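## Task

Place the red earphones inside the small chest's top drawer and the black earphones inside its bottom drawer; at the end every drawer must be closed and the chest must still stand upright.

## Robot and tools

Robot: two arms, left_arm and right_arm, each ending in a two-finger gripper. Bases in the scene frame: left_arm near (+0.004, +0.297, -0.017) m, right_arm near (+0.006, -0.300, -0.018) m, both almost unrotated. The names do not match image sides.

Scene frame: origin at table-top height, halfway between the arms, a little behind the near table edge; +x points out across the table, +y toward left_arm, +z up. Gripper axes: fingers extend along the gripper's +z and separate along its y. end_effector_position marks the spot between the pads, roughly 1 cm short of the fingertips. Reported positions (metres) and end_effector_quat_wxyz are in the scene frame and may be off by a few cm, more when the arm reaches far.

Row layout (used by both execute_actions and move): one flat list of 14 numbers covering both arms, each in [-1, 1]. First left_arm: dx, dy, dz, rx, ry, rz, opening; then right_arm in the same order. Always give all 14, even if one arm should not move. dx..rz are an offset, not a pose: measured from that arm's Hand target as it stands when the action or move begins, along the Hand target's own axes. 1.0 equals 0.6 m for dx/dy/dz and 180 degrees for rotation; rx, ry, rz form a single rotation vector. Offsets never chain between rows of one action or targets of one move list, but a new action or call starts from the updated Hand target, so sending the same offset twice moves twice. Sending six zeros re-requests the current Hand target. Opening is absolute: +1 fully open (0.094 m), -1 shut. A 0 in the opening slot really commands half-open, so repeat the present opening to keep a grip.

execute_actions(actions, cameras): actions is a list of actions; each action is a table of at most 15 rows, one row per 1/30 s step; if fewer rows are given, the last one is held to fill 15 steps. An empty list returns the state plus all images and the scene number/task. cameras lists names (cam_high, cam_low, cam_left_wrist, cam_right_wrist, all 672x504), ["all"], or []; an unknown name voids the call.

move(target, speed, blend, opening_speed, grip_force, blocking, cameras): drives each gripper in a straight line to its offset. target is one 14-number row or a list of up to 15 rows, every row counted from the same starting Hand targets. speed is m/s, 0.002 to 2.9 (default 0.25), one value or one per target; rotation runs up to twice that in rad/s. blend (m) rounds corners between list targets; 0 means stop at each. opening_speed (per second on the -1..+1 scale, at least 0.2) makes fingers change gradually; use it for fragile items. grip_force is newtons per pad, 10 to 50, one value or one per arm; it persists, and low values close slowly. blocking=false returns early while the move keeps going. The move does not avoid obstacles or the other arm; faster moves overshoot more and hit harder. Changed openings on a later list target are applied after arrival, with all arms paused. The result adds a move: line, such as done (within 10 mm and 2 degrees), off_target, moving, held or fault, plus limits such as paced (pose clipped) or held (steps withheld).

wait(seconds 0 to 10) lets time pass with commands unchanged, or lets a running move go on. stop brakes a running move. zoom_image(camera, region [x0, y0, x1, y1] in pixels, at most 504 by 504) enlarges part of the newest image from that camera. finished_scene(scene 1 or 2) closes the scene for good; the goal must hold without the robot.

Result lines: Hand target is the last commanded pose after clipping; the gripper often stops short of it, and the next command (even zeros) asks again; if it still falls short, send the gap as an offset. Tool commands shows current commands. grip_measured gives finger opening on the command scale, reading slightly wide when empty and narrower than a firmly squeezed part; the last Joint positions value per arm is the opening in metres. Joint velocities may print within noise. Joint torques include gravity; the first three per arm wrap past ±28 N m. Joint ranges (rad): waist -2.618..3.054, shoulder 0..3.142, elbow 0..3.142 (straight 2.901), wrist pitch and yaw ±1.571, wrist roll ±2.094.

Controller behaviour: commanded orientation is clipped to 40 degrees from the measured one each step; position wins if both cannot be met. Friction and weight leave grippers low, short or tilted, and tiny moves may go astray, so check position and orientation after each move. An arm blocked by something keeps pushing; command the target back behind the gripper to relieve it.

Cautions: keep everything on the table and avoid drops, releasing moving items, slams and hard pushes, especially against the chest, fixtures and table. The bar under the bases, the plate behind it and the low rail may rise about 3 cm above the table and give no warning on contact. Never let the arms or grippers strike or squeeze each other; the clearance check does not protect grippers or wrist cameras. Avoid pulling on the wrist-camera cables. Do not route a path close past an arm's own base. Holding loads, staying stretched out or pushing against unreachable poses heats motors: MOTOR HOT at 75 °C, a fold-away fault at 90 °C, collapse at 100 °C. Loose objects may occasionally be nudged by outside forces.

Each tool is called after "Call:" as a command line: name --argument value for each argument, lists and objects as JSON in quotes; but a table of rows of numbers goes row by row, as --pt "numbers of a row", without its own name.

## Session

Call:
execute_actions --actions '[]'

Call:
zoom_image --camera "cam_low" --region '[200, 120, 560, 390]'

Call:
zoom_image --camera "cam_high" --region '[200, 140, 560, 410]'

Scene clock: 0.00 s.
left_arm: end_effector_position=(+0.2352, +0.1609, +0.1677) grip_measured=+1.000 end_effector_quat_wxyz=(+0.474, -0.003, +0.848, -0.238) | right_arm: end_effector_position=(+0.2402, -0.2697, +0.1659) grip_measured=+1.000 end_effector_quat_wxyz=(+0.494, +0.140, +0.858, +0.027)
Joint positions: left_arm=[-0.579 0.582 0.478 -0.364 -0.119 -0.541 0.094] | right_arm=[0.573 0.543 0.572 -0.669 0.604 0.588 0.094]
Joint velocities: within noise
Joint torques (N m): no reading
Heat: left arm: 29 °C; right arm: 28 °C.
Hand target: left_arm +0.2357, +0.1609, +0.1717; +0.477, -0.003, +0.846, -0.239 | right_arm +0.2409, -0.2691, +0.1700; +0.497, +0.141, +0.856, +0.031
Tool commands: left_gripper/opening=+1.0 right_gripper/opening=+1.0

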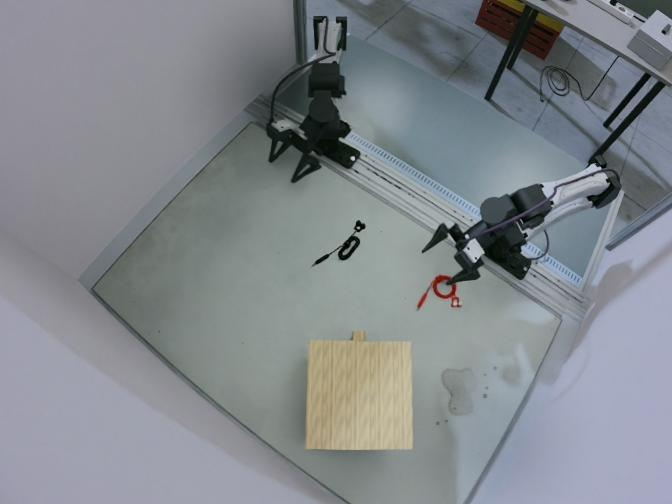

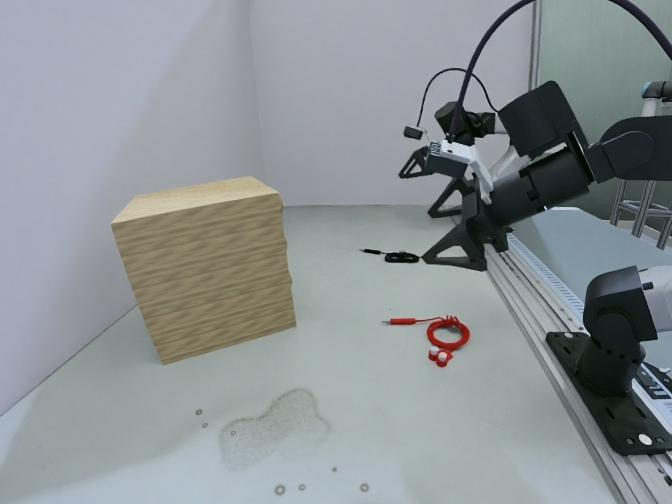

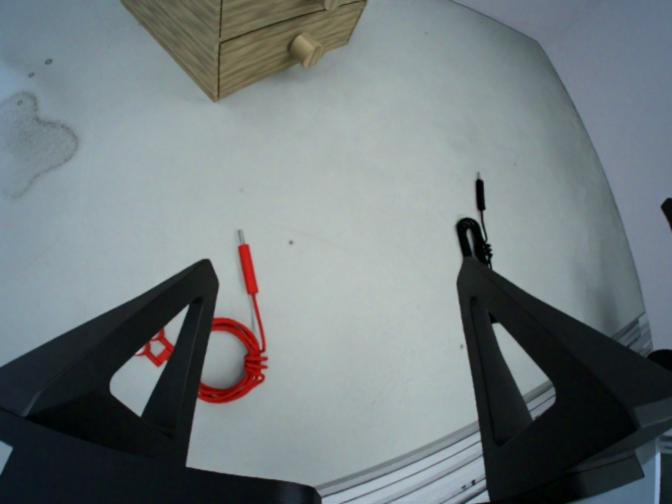

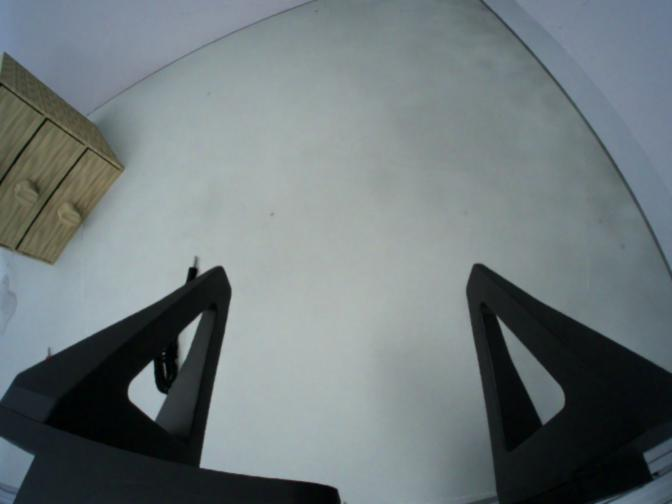

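Scaled by 1.400.

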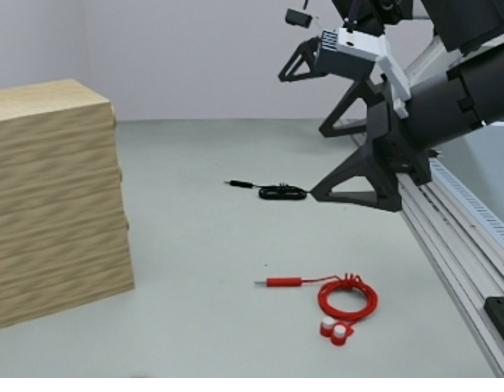

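Scaled by 1.400.

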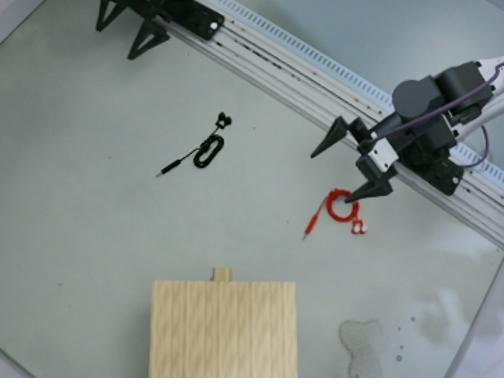

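Call:
move --target '[0.061,0.066,-0.051,-0.160,0.320,0.002,1,0.139,0.41,0.09,-0.1866,-0.0348,-0.1543,0.3]' --cameras '["all"]' --speed 0.3

Scene clock: 29.17 s.
left_arm: end_effector_position=(+0.2004, +0.2004, +0.1354) grip_measured=+1.000 end_effector_quat_wxyz=(+0.008, -0.003, +1.000, +0.003) | right_arm: end_effector_position=(+0.2955, -0.0273, +0.1060) grip_measured=+0.302 end_effector_quat_wxyz=(+0.542, -0.212, +0.802, +0.131)
Joint positions: left_arm=[-0.43 1.379 1.237 -1.429 -0.002 -0.457 0.094] | right_arm=[0.933 1.43 0.515 0.491 0.431 0.129 0.061]
Joint torques (N m): left_arm=[0.72 -3.29 8.44 0.1 0.08 0.09] | right_arm=[-0.29 -3.69 10.04 2.07 -0.13 -0.1]
Heat: left arm: 35 °C; right arm: 31 °C.
Hand target: left_arm +0.1998, +0.1997, +0.1393; +0.000, +0.000, +1.000, +0.000 | right_arm +0.3001, -0.0154, +0.1200; +0.554, -0.212, +0.791, +0.148
Off the commanded pose: left_arm 0.004 m, 1 deg | right_arm 0.019 m, 3 deg.
move: off_target (right_arm)

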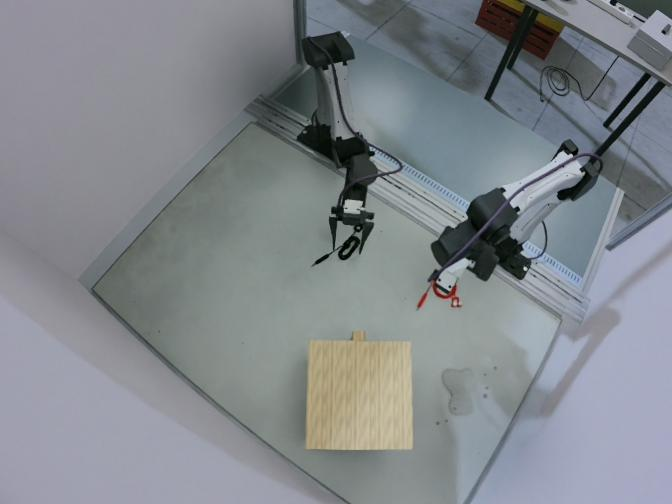

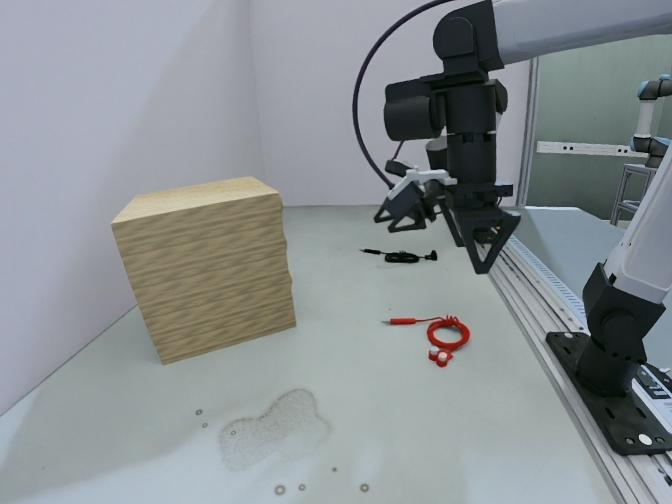

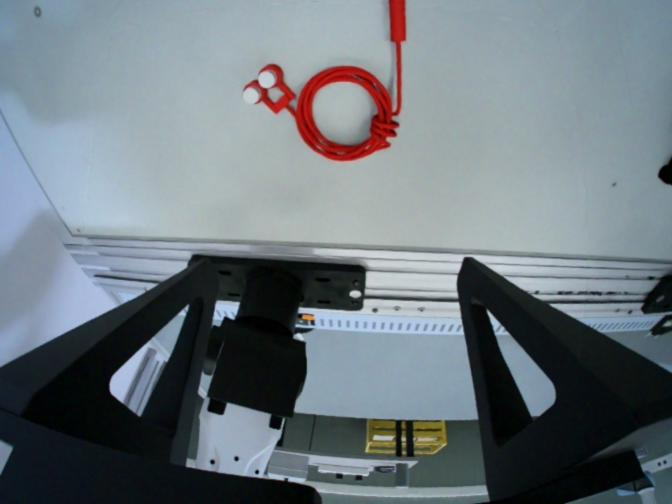

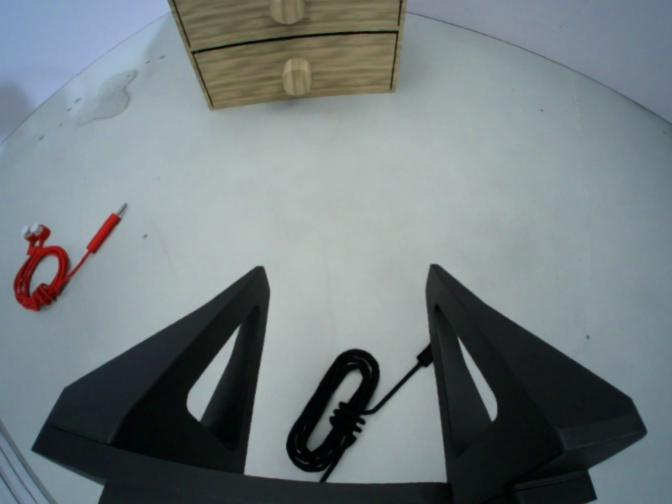

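Call:
move --target '[-0.040,-0.008,0.132,0,0,0.5,0.0,0.0515,0.0467,0.1315,-0.0209,-0.039,-0.0076,0.1]' --cameras '["all"]' --speed 0.25

Scene clock: 51.73 s.
left_arm: end_effector_position=(+0.2272, +0.1939, +0.0656) grip_measured=+0.003 end_effector_quat_wxyz=(+0.009, +0.703, +0.711, +0.010) | right_arm: end_effector_position=(+0.3367, +0.0322, +0.0561) grip_measured=+0.102 end_effector_quat_wxyz=(+0.587, -0.230, +0.758, +0.168)
Joint positions: left_arm=[-0.409 1.482 1.045 -1.122 -0.002 1.129 0.047] | right_arm=[0.9 1.954 0.628 1.054 0.34 0.044 0.052]
Joint torques (N m): left_arm=[0.73 -3.86 5.52 0.31 0.2 0.11] | right_arm=[-0.54 -6.2 7.3 2.16 -0.18 -0.04]
Heat: left arm: 35 °C; right arm: 32 °C.
Hand target: left_arm +0.2238, +0.1948, +0.0601; +0.000, +0.707, +0.707, +0.000 | right_arm +0.3412, +0.0407, +0.0641; +0.596, -0.230, +0.748, +0.180
Off the commanded pose: left_arm 0.007 m, 2 deg | right_arm 0.012 m, 2 deg.
move: off_target (right_arm)

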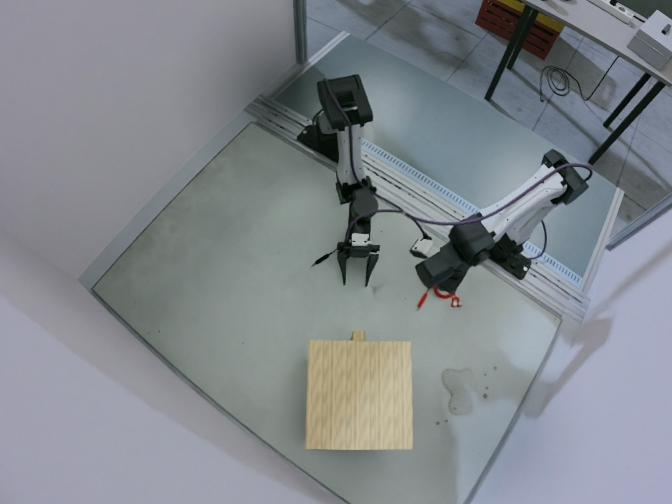

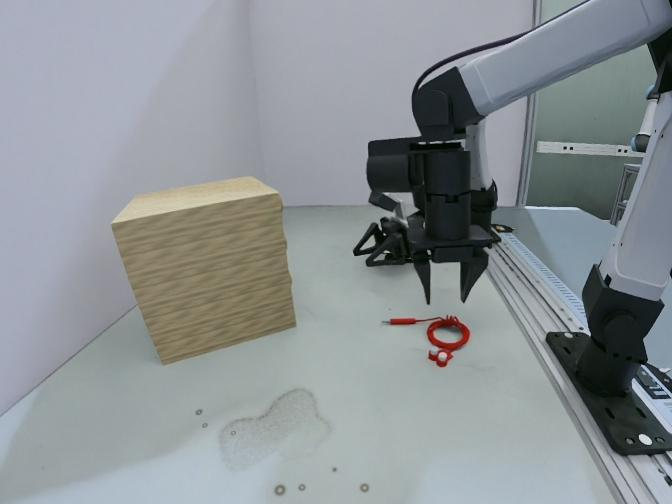

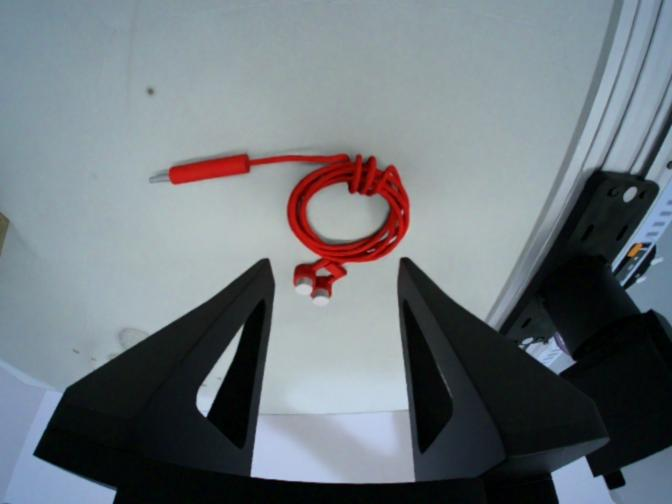

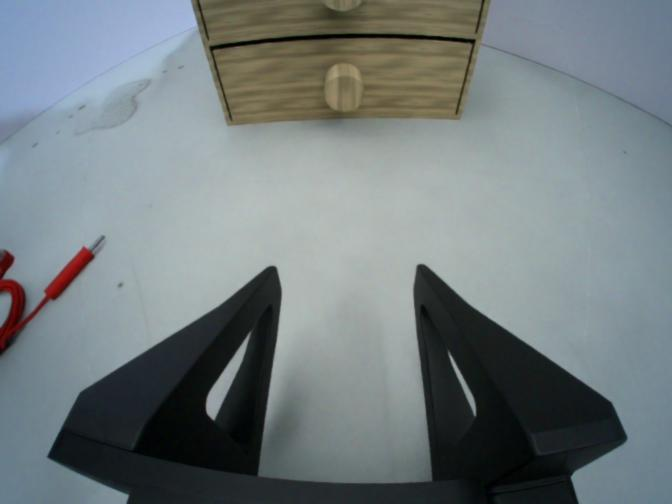

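Call:
move --target '[0.030,0.033,0.058,0,0,0,0.0,-0.005,0,0.170,0,0,0,0.1]' --cameras '["cam_left_wrist","cam_right_wrist"]' --speed 0.2

Scene clock: 65.63 s.
left_arm: end_effector_position=(+0.2474, +0.2122, +0.0305) grip_measured=+0.003 end_effector_quat_wxyz=(+0.008, +0.703, +0.711, +0.010) | right_arm: end_effector_position=(+0.4219, +0.0883, +0.0420) grip_measured=+0.102 end_effector_quat_wxyz=(+0.595, -0.223, +0.753, +0.173)
Joint positions: left_arm=[-0.313 1.567 0.98 -0.974 -0.001 1.223 0.047] | right_arm=[0.818 2.246 1.059 0.946 0.263 0.025 0.052]
Joint torques (N m): left_arm=[0.53 -4.46 5.38 0.3 0.18 0.07] | right_arm=[-0.21 -8.57 8.51 1.95 -0.2 -0.1]
Heat: left arm: 34 °C; right arm: 32 °C.
Hand target: left_arm +0.2436, +0.2127, +0.0253; +0.000, +0.707, +0.707, -0.001 | right_arm +0.4242, +0.0965, +0.0441; +0.596, -0.230, +0.748, +0.180
Off the commanded pose: left_arm 0.006 m, 2 deg | right_arm 0.009 m, 1 deg.
move: done
Images, in order (width x height): cam_left_wrist 672x504, cam_right_wrist 672x504.

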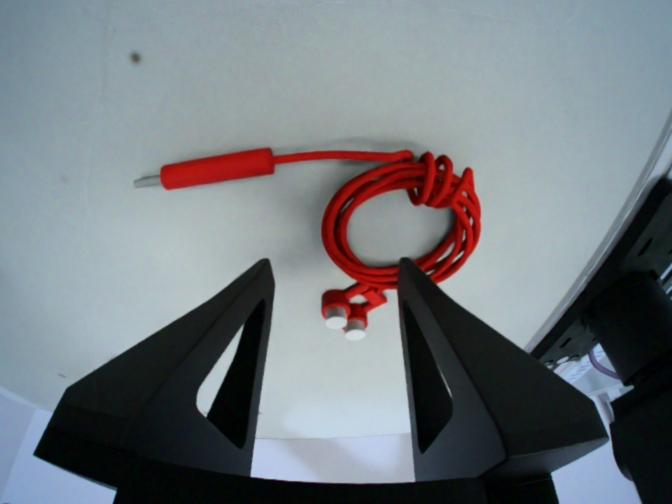

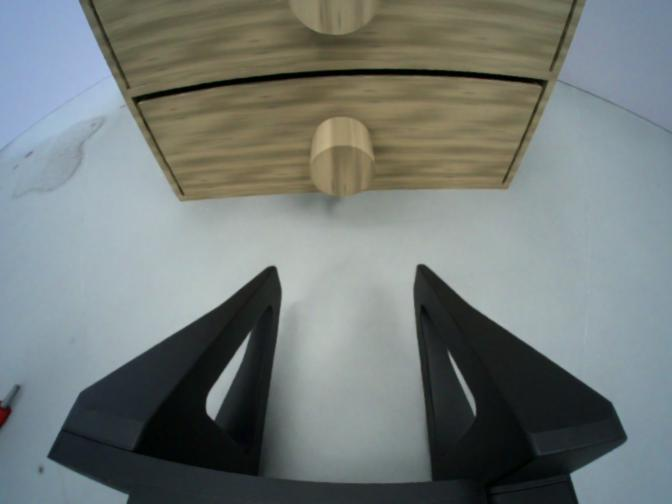

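Call:
move --pt "0 0 0.027 0 0 0 0.0 -0.001 0 0.065 0 0 0 0.1" --pt "0 0 0.027 0 0 0 -1 -0.001 0 0.065 0 0 0 -1" --cameras '["cam_left_wrist","cam_right_wrist","cam_low"]' --speed 0.1 --grip_force 35

Scene clock: 75.57 s.
left_arm: end_effector_position=(+0.2481, +0.2121, +0.0145) grip_measured=-0.921 end_effector_quat_wxyz=(+0.008, +0.703, +0.711, +0.010) | right_arm: end_effector_position=(+0.4536, +0.1108, +0.0361) grip_measured=-0.991 end_effector_quat_wxyz=(+0.597, -0.222, +0.751, +0.175)
Joint positions: left_arm=[-0.313 1.591 0.936 -0.905 -0.001 1.224 0.004] | right_arm=[0.798 2.358 1.249 0.875 0.242 0.021 0]
Joint torques (N m): left_arm=[0.46 -4.46 5.18 0.31 0.18 0.12] | right_arm=[-0.2 -9.59 8.95 1.93 -0.26 -0.11]
Heat: left arm: 34 °C; right arm: 32 °C.
Hand target: left_arm +0.2435, +0.2127, +0.0090; +0.000, +0.707, +0.707, -0.001 | right_arm +0.4558, +0.1178, +0.0357; +0.596, -0.230, +0.748, +0.180
Off the commanded pose: left_arm 0.007 m, 2 deg | right_arm 0.007 m, 1 deg.
grip_force (N): 35, 35
move: done
Images, in order (width x height): cam_low 672x504, cam_left_wrist 672x504, cam_right_wrist 672x504.

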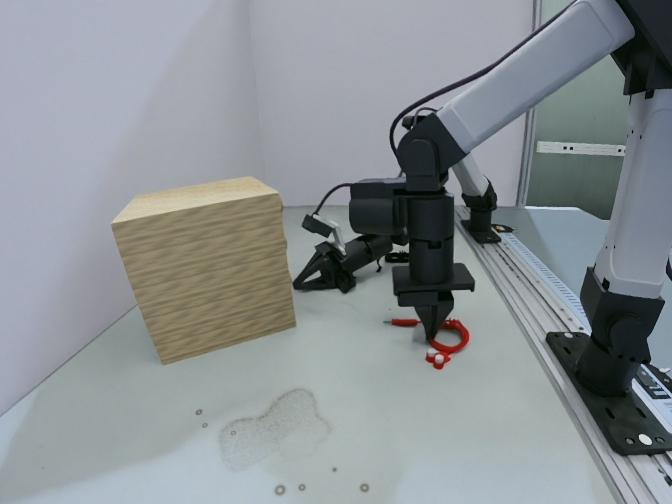

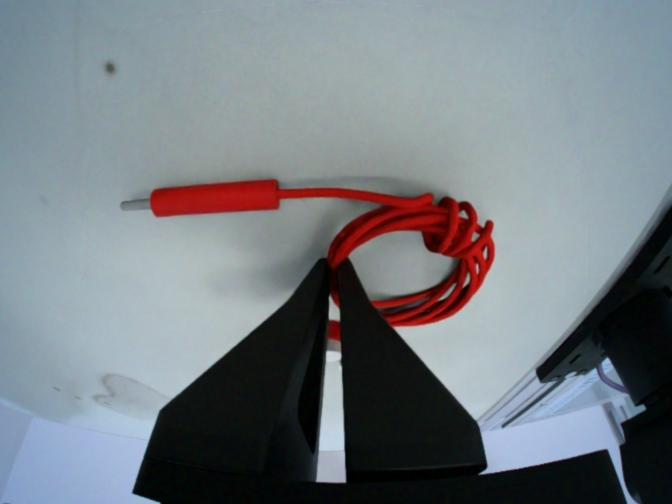

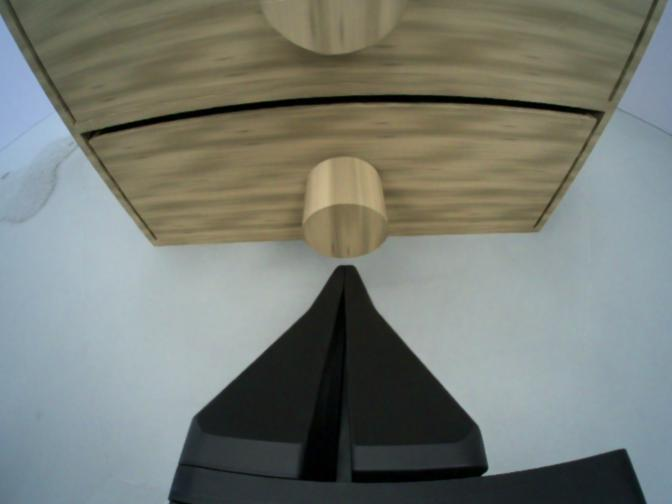

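Call:
move --pt "0 0 0 0 0 0 -1 0 0 0 0 0 0 0.1" --pt "0 0 -0.2 0 0 0 -1 -0.003 0 0.042 0 0 0 0.1" --pt "0 0 -0.2 0 0 0 -1 -0.003 0 0.042 0 0 0 -1" --cameras '["cam_left_wrist","cam_right_wrist","cam_low"]' --speed '[0.1,0.12,0.1]'

Scene clock: 88.67 s.
left_arm: end_effector_position=(+0.2456, +0.2125, +0.1190) grip_measured=-0.939 end_effector_quat_wxyz=(-0.008, +0.703, +0.711, +0.002) | right_arm: end_effector_position=(+0.4752, +0.1260, +0.0378) grip_measured=-0.432 end_effector_quat_wxyz=(+0.602, -0.219, +0.747, +0.180)
Joint positions: left_arm=[-0.311 1.54 1.311 -1.368 -0.001 1.228 0.003] | right_arm=[0.786 2.427 1.385 0.825 0.228 0.02 0.027]
Joint torques (N m): left_arm=[0.72 -7.32 8.16 0.01 0.18 0.13] | right_arm=[-0.34 -9.55 9.06 1.84 -0.21 -0.13]
Heat: left arm: 34 °C; right arm: 33 °C.
Hand target: left_arm +0.2436, +0.2128, +0.1290; +0.000, +0.707, +0.707, -0.001 | right_arm +0.4766, +0.1317, +0.0318; +0.596, -0.230, +0.748, +0.180
Off the commanded pose: left_arm 0.010 m, 1 deg | right_arm 0.008 m, 1 deg.
grip_force (N): 35, 35
move: done
Images, in order (width x height): cam_low 672x504, cam_left_wrist 672x504, cam_right_wrist 672x504.

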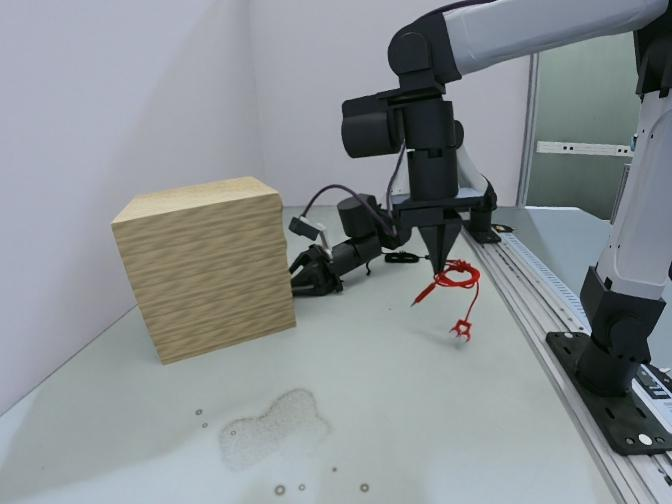

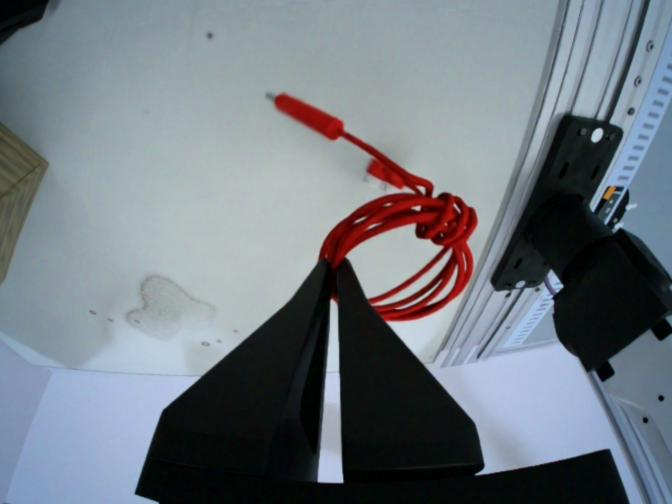

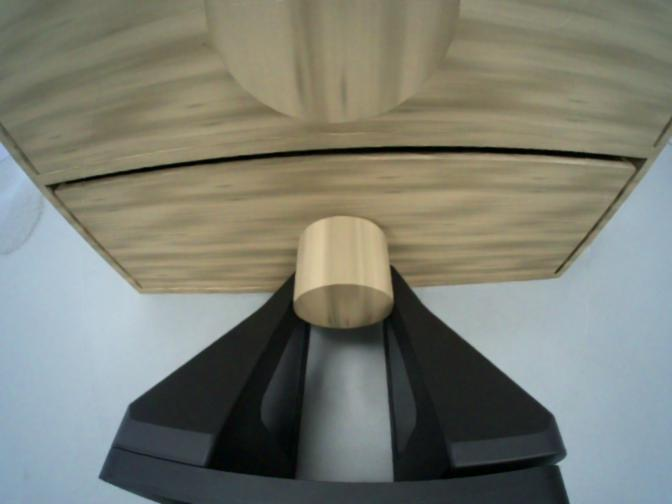

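Call:
move --pt "0 0 -0.05 0 0 0 -1 0.0375 0 -0.162 0 0 0 -1" --pt "0 0 -0.05 0 0 0 -1 0.0375 0 -0.162 0 0 0 0.1" --pt "0 0 -0.05 0 0 0 -1 0.037 0 -0.248 0 0 0 0.1" --pt "0 0 -0.05 0 0 0 -1 -0.0485 -0.053 -0.5155 0 0.428 0 1.0" --cameras '["all"]' --speed '[0.08,0.1,0.15,0.35]' --blend '[0,0,0.02,0]'

Scene clock: 99.20 s.
left_arm: end_effector_position=(+0.2456, +0.2122, +0.1521) grip_measured=-0.939 end_effector_quat_wxyz=(-0.003, +0.704, +0.710, +0.005) | right_arm: end_effector_position=(+0.2476, -0.0646, +0.1250) grip_measured=+0.998 end_effector_quat_wxyz=(-0.001, -0.292, +0.956, -0.013)
Joint positions: left_arm=[-0.311 1.54 1.443 -1.487 -0.001 1.229 0.003] | right_arm=[0.798 1.846 1.689 -1.435 0.054 0.221 0.094]
Joint torques (N m): left_arm=[0.84 -6 8.25 0.03 0.18 0.13] | right_arm=[-0.44 -6.42 9.85 0.16 -0.16 -0.02]
Heat: left arm: 35 °C; right arm: 34 °C.
Hand target: left_arm +0.2436, +0.2129, +0.1590; +0.000, +0.707, +0.707, -0.001 | right_arm +0.2497, -0.0591, +0.1300; +0.000, -0.292, +0.956, -0.002
Off the commanded pose: left_arm 0.007 m, 1 deg | right_arm 0.008 m, 1 deg.
grip_force (N): 35, 35
move: done

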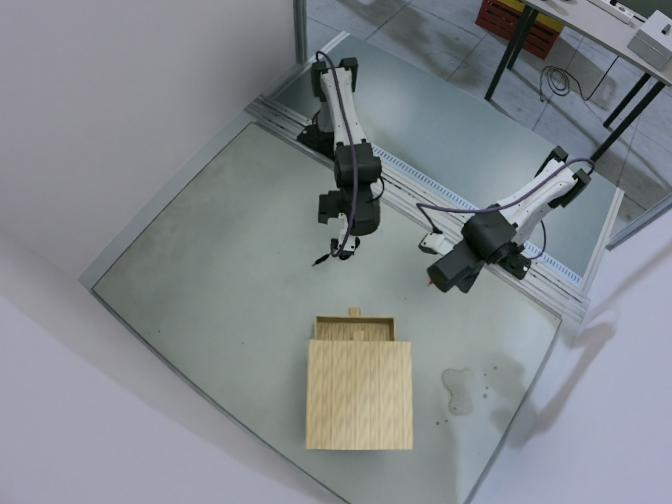

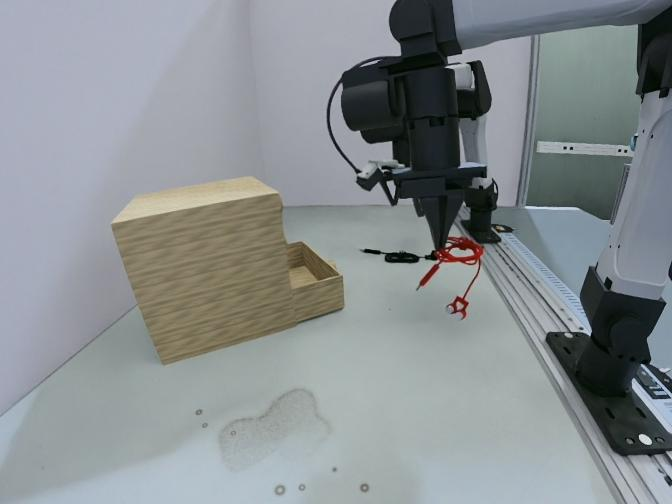

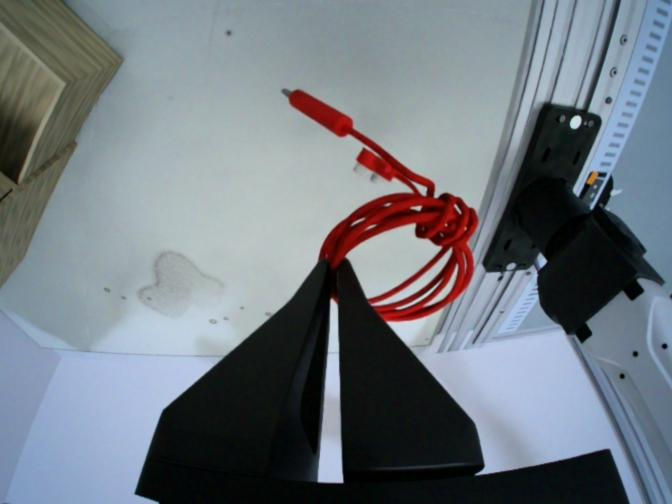

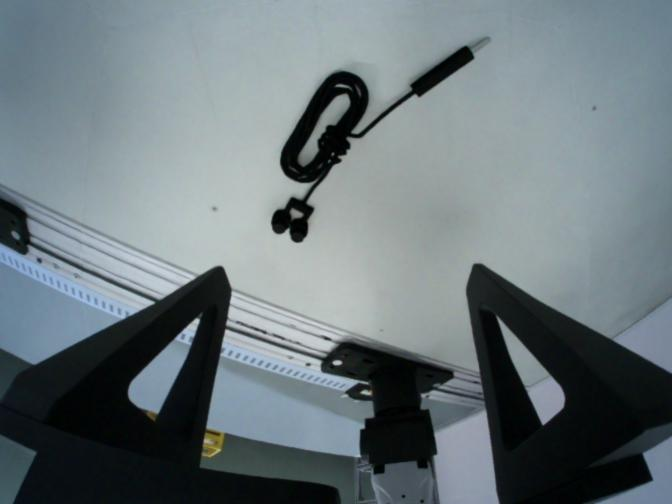

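Call:
move --pt "0 0 0 0 0 0 -1 -0.0105 0.022 0.1 0 0 0.161 0.6" --pt "0 0 0 0 0 0 -1 -0.0105 0.022 0.2 0 0 0.161 0.6" --pt "0 0 0 0 0 0 -1 -0.0105 0.022 0.2 0 0 0.161 -1" --cameras '["cam_right_wrist"]' --speed '[0.2,0.12,0.1]' --blend '[0.02,0,0]'

Scene clock: 113.17 s.
left_arm: end_effector_position=(+0.2456, +0.2122, +0.1521) grip_measured=-0.939 end_effector_quat_wxyz=(-0.003, +0.704, +0.710, +0.005) | right_arm: end_effector_position=(+0.2529, -0.0461, +0.0182) grip_measured=-0.745 end_effector_quat_wxyz=(+0.010, -0.044, +0.999, -0.002)
Joint positions: left_arm=[-0.311 1.54 1.443 -1.487 -0.001 1.229 0.003] | right_arm=[0.81 1.932 1.374 -1.008 0.049 0.737 0.012]
Joint torques (N m): left_arm=[0.84 -6 8.25 0.03 0.18 0.13] | right_arm=[0.06 -7.05 5.24 0.39 -0.1 0.1]
Heat: left arm: 36 °C; right arm: 34 °C.
Hand target: left_arm +0.2436, +0.2129, +0.1590; +0.000, +0.707, +0.707, -0.001 | right_arm +0.2477, -0.0450, +0.0100; +0.001, -0.044, +0.999, -0.002
Off the commanded pose: left_arm 0.007 m, 1 deg | right_arm 0.010 m, 1 deg.
grip_force (N): 35, 35
move: done
Images, in order (width x height): cam_right_wrist 672x504.

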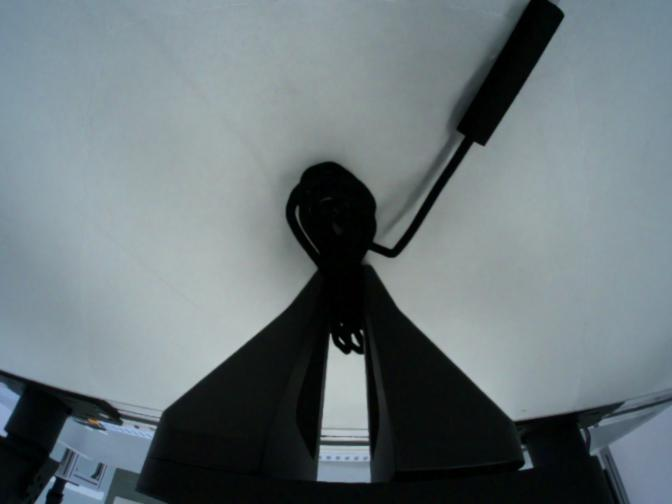

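Call:
move --pt "0.06 0 0 0 0 0 -1 0 0 -0.18 0 0 0 -1" --pt "0.06 0 0 0 0 0 -1 -0.323 0.206 -0.335 -0.0842 -0.3257 -0.1457 -1" --speed 0.22 --blend '[0.03,0]' --cameras '["cam_high","cam_right_wrist"]'

Scene clock: 129.60 s.
left_arm: end_effector_position=(+0.2534, +0.2475, +0.1563) grip_measured=-0.939 end_effector_quat_wxyz=(+0.004, +0.703, +0.711, +0.008) | right_arm: end_effector_position=(+0.4299, +0.0916, +0.2188) grip_measured=-0.771 end_effector_quat_wxyz=(+0.481, -0.246, +0.830, +0.140)
Joint positions: left_arm=[-0.171 1.524 1.443 -1.49 -0.001 1.366 0.003] | right_arm=[0.815 1.942 1.696 -0.292 0.242 0.097 0.011]
Joint torques (N m): left_arm=[0.53 -7.31 5.49 0.04 0.16 0.14] | right_arm=[-0.32 -8.55 7.15 2.04 -0.21 -0.06]
Heat: left arm: 36 °C; right arm: 33 °C.
Hand target: left_arm +0.2436, +0.2489, +0.1589; +0.000, +0.707, +0.707, -0.001 | right_arm +0.4297, +0.0957, +0.2107; +0.478, -0.254, +0.828, +0.144
Off the commanded pose: left_arm 0.010 m, 1 deg | right_arm 0.009 m, 1 deg.
grip_force (N): 35, 35
move: done
Images, in order (width x height): cam_high 672x504, cam_right_wrist 672x504.

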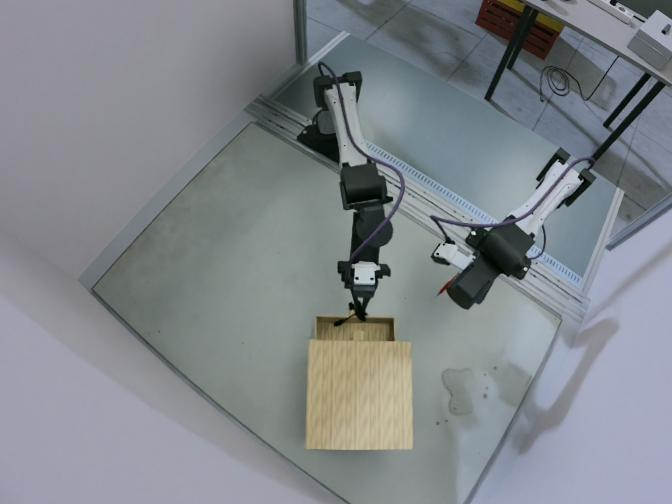

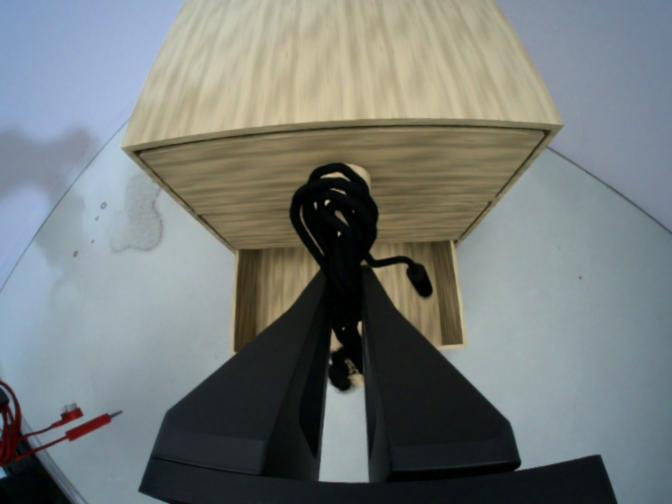

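Call:
move --target '[0,0,0,0,0,0,-1, -0.036,0,0.029,0.260,0.260,0.450,-1]' --speed 0.35 --cameras '["cam_high","cam_low","cam_right_wrist"]'

Scene clock: 144.57 s.
left_arm: end_effector_position=(+0.2534, +0.2475, +0.1563) grip_measured=-0.939 end_effector_quat_wxyz=(+0.004, +0.703, +0.711, +0.008) | right_arm: end_effector_position=(+0.4475, +0.1044, +0.2063) grip_measured=-0.771 end_effector_quat_wxyz=(+0.130, +0.434, +0.833, +0.317)
Joint positions: left_arm=[-0.171 1.524 1.443 -1.49 -0.001 1.366 0.003] | right_arm=[0.758 2.493 2.834 -1.217 0.072 1.696 0.011]
Joint torques (N m): left_arm=[0.54 -7.32 5.49 0.05 0.16 0.14] | right_arm=[-0.43 -11.38 9.62 1.58 -0.12 0.01]
Heat: left arm: 35 °C; right arm: 35 °C.
Hand target: left_arm +0.2436, +0.2489, +0.1589; +0.000, +0.707, +0.707, -0.001 | right_arm +0.4510, +0.1103, +0.2207; +0.002, +0.470, +0.883, +0.000
Off the commanded pose: left_arm 0.010 m, 1 deg | right_arm 0.016 m, 40 deg; orientation clipped.
elbow stopped short (right arm): the move would have taken joint 3 (elbow) straighter than the controller allows.
grip_force (N): 35, 35
move: off_target (right_arm); limits=paced
Images, in order (width x height): cam_high 672x504, cam_low 672x504, cam_right_wrist 672x504.

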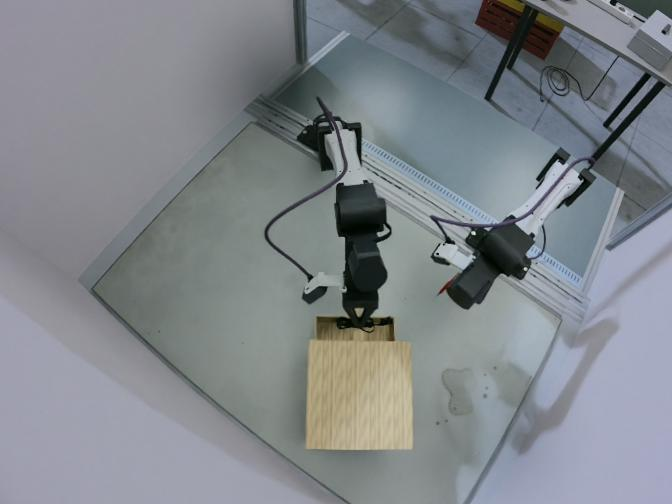

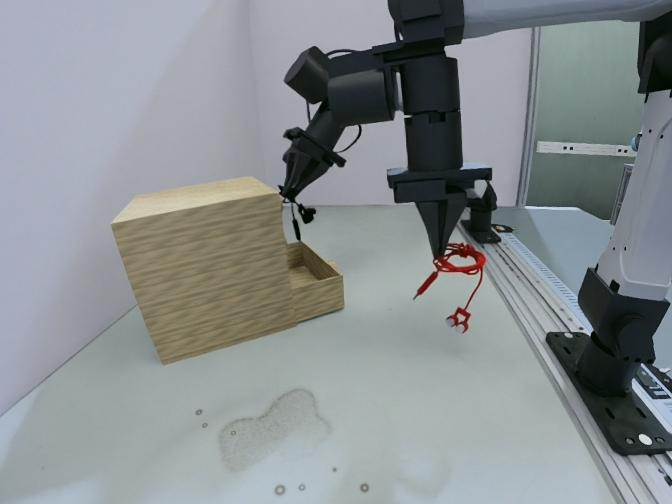

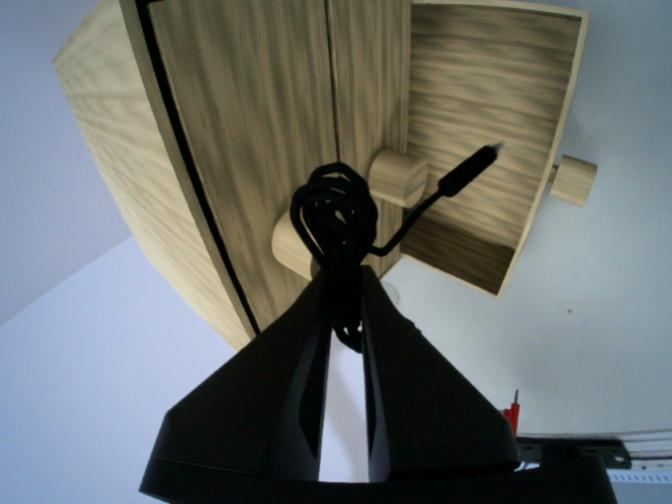

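Call:
move --target '[0,0,0,0,0,0,-1, 0,0,0.185,-0.2205,0.022,-0.005,-1]' --speed 0.15 --cameras '["cam_high","cam_low","cam_right_wrist"]'

Scene clock: 154.93 s.
left_arm: end_effector_position=(+0.2534, +0.2475, +0.1563) grip_measured=-0.939 end_effector_quat_wxyz=(+0.004, +0.703, +0.711, +0.008) | right_arm: end_effector_position=(+0.4488, +0.1115, +0.0845) grip_measured=-0.771 end_effector_quat_wxyz=(+0.121, +0.437, +0.842, +0.293)
Joint positions: left_arm=[-0.171 1.524 1.443 -1.49 -0.001 1.366 0.003] | right_arm=[0.758 2.345 2.088 -0.673 0.071 1.697 0.011]
Joint torques (N m): left_arm=[0.53 -7.32 5.49 0.04 0.16 0.13] | right_arm=[-0.46 -15.13 6.89 1.5 0.01 -0.09]
Heat: left arm: 35 °C; right arm: 37 °C.
Hand target: left_arm +0.2436, +0.2489, +0.1589; +0.000, +0.707, +0.707, -0.001 | right_arm +0.4514, +0.1102, +0.1096; +0.131, +0.435, +0.833, +0.316
Off the commanded pose: left_arm 0.010 m, 1 deg | right_arm 0.025 m, 3 deg.
grip_force (N): 35, 35
move: off_target (right_arm)
Images, in order (width x height): cam_high 672x504, cam_low 672x504, cam_right_wrist 672x504.

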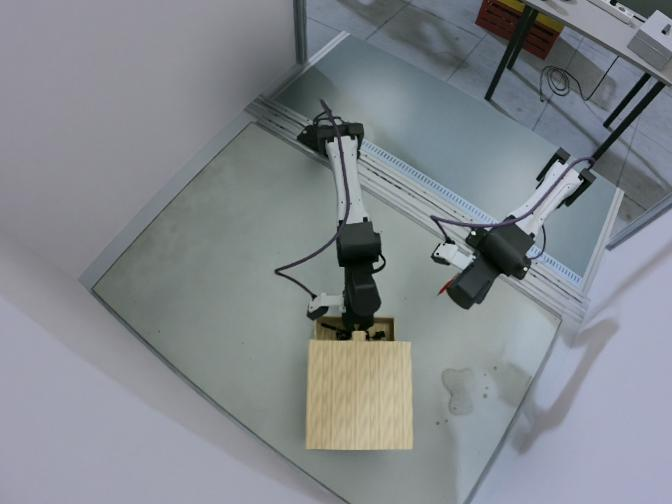

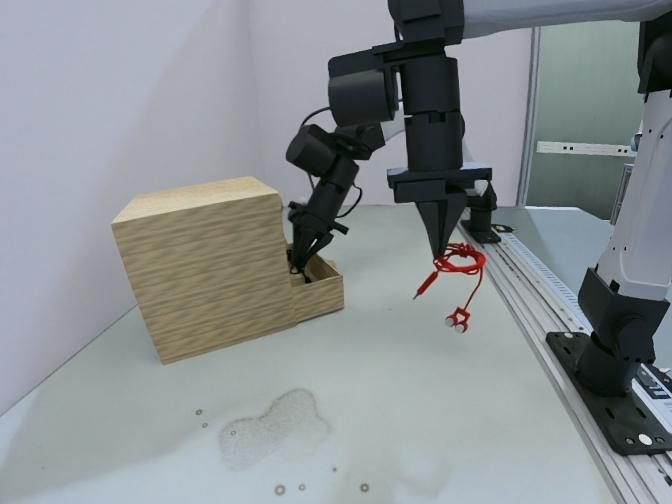

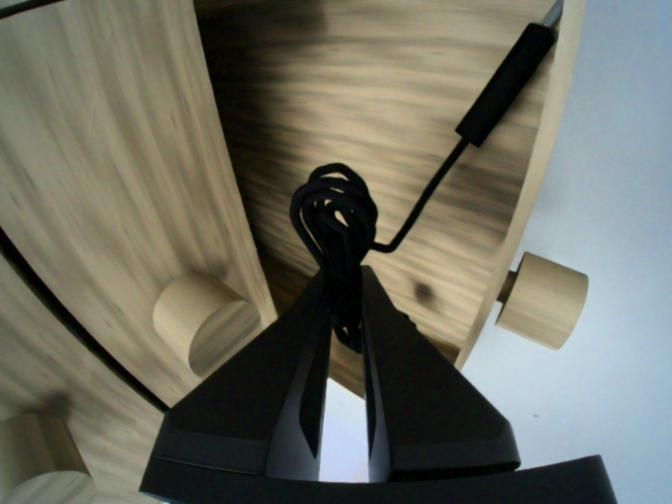

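Call:
zoom_image --camera "cam_high" --region '[290, 290, 420, 370]'

Call:
zoom_image --camera "cam_low" --region '[260, 190, 380, 330]'

Scaled by 3.877.

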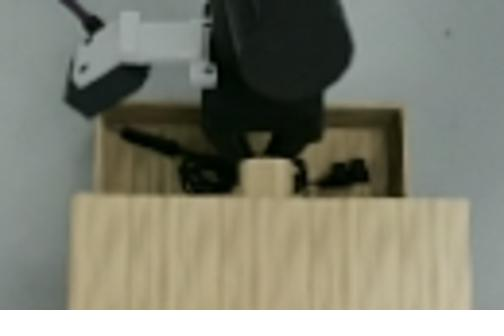

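Scaled by 3.600.

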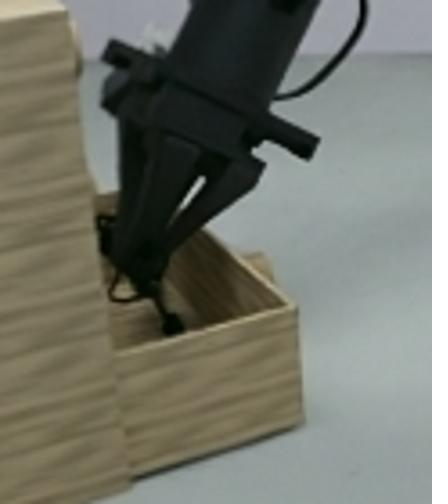

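Call:
move --pt "0 0 0 0 0 0 -1 -0.003 -0.032 0.038 0 0 0 -1" --pt "0 0 0 0 0 0 -1 -0.003 -0.032 0.038 0 0 0 -0.4" --speed 0.12 --opening_speed 1.0 --cameras '["cam_high","cam_low","cam_right_wrist"]'

Call:
zoom_image --camera "cam_low" --region '[260, 190, 380, 330]'

Scene clock: 161.90 s.
left_arm: end_effector_position=(+0.2534, +0.2475, +0.1563) grip_measured=-0.939 end_effector_quat_wxyz=(+0.004, +0.703, +0.711, +0.008) | right_arm: end_effector_position=(+0.4528, +0.1130, +0.0649) grip_measured=-0.402 end_effector_quat_wxyz=(+0.127, +0.437, +0.836, +0.308)
Joint positions: left_arm=[-0.171 1.524 1.443 -1.49 -0.001 1.366 0.003] | right_arm=[0.755 2.34 1.982 -0.539 0.071 1.697 0.028]
Joint torques (N m): left_arm=[0.53 -7.31 5.48 0.04 0.16 0.14] | right_arm=[-0.62 -14.32 6.54 1.36 -0.01 -0.11]
Heat: left arm: 35 °C; right arm: 42 °C.
Hand target: left_arm +0.2436, +0.2489, +0.1589; +0.000, +0.707, +0.707, -0.001 | right_arm +0.4513, +0.1100, +0.0797; +0.131, +0.435, +0.833, +0.316
Off the commanded pose: left_arm 0.010 m, 1 deg | right_arm 0.015 m, 1 deg.
grip_force (N): 35, 35
move: off_target (right_arm); target 2's new opening was sent with right_arm's hand 0.017 m and 2 deg from that target
Images, in order (width x height): cam_high 672x504, cam_low 672x504, cam_right_wrist 672x504.

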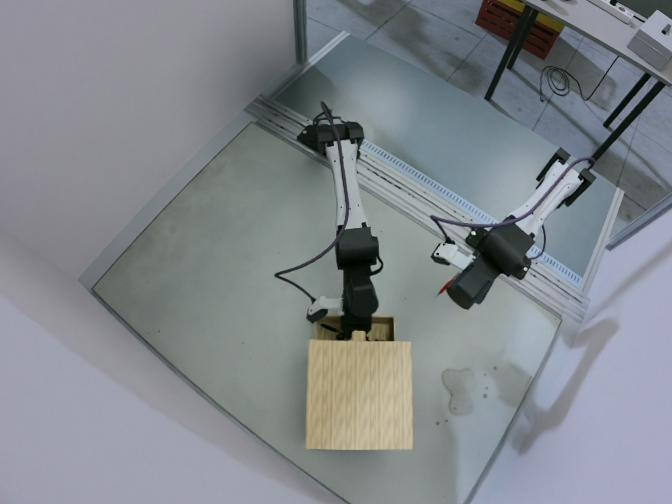

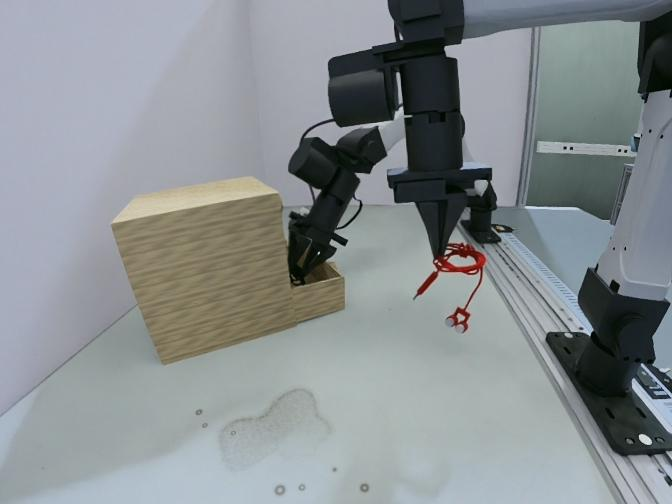

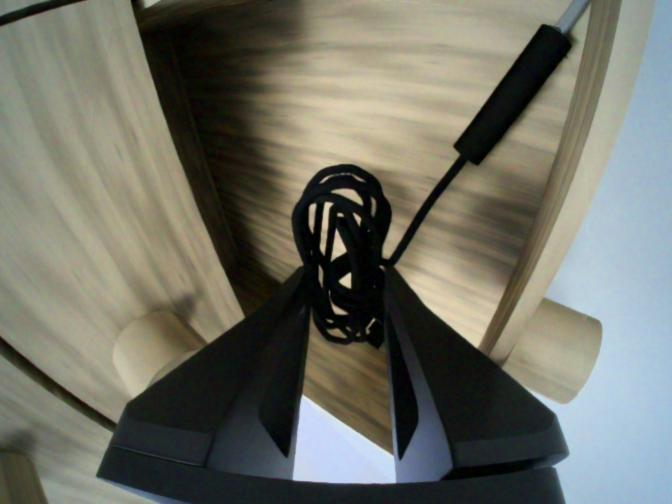

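Scaled by 3.600.

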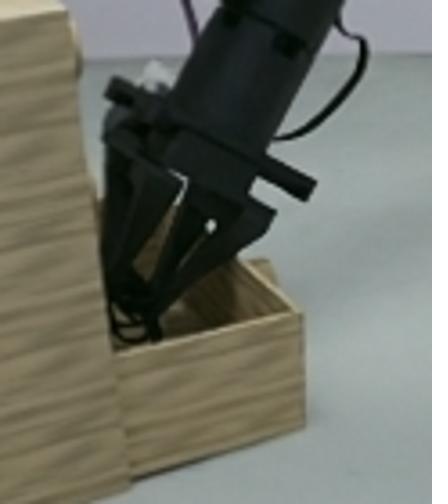

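Call:
move --pt "0 0 0 0 0 0 -1 0.005 -0.026 0.021 0 0 0 -0.4" --pt "0 0 0 0 0 0 -1 0.005 -0.026 0.021 0 0 0 -0.2" --speed 0.12 --opening_speed 1.0 --cameras '["cam_right_wrist"]'

Scene clock: 165.73 s.
left_arm: end_effector_position=(+0.2534, +0.2475, +0.1563) grip_measured=-0.939 end_effector_quat_wxyz=(+0.004, +0.703, +0.711, +0.008) | right_arm: end_effector_position=(+0.4586, +0.1178, +0.0692) grip_measured=-0.202 end_effector_quat_wxyz=(+0.139, +0.433, +0.823, +0.340)
Joint positions: left_arm=[-0.171 1.524 1.443 -1.49 -0.001 1.366 0.003] | right_arm=[0.755 2.317 1.912 -0.42 0.074 1.697 0.037]
Joint torques (N m): left_arm=[0.53 -7.31 5.49 0.04 0.16 0.13] | right_arm=[0.27 -12.59 5.63 1.14 0.01 -0.04]
Heat: left arm: 34 °C; right arm: 43 °C.
Hand target: left_arm +0.2436, +0.2489, +0.1589; +0.000, +0.707, +0.707, -0.001 | right_arm +0.4458, +0.1111, +0.0603; +0.131, +0.435, +0.833, +0.316
Off the commanded pose: left_arm 0.010 m, 1 deg | right_arm 0.017 m, 3 deg.
grip_force (N): 35, 35
move: off_target (right_arm); target 2's new opening was sent with right_arm's hand 0.012 m and 2 deg from that target
Images, in order (width x height): cam_right_wrist 672x504.

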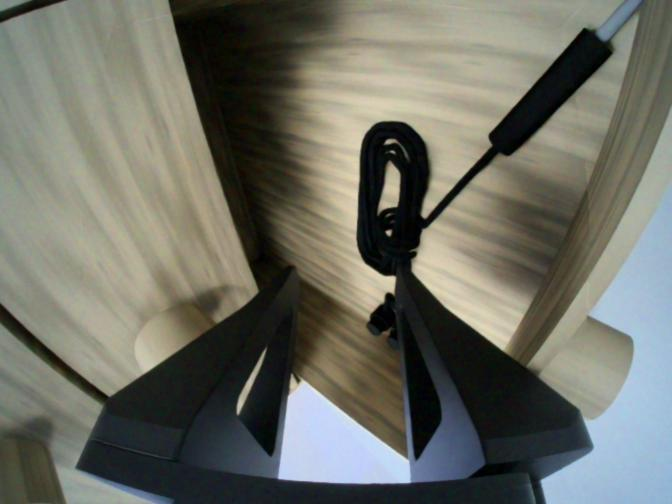

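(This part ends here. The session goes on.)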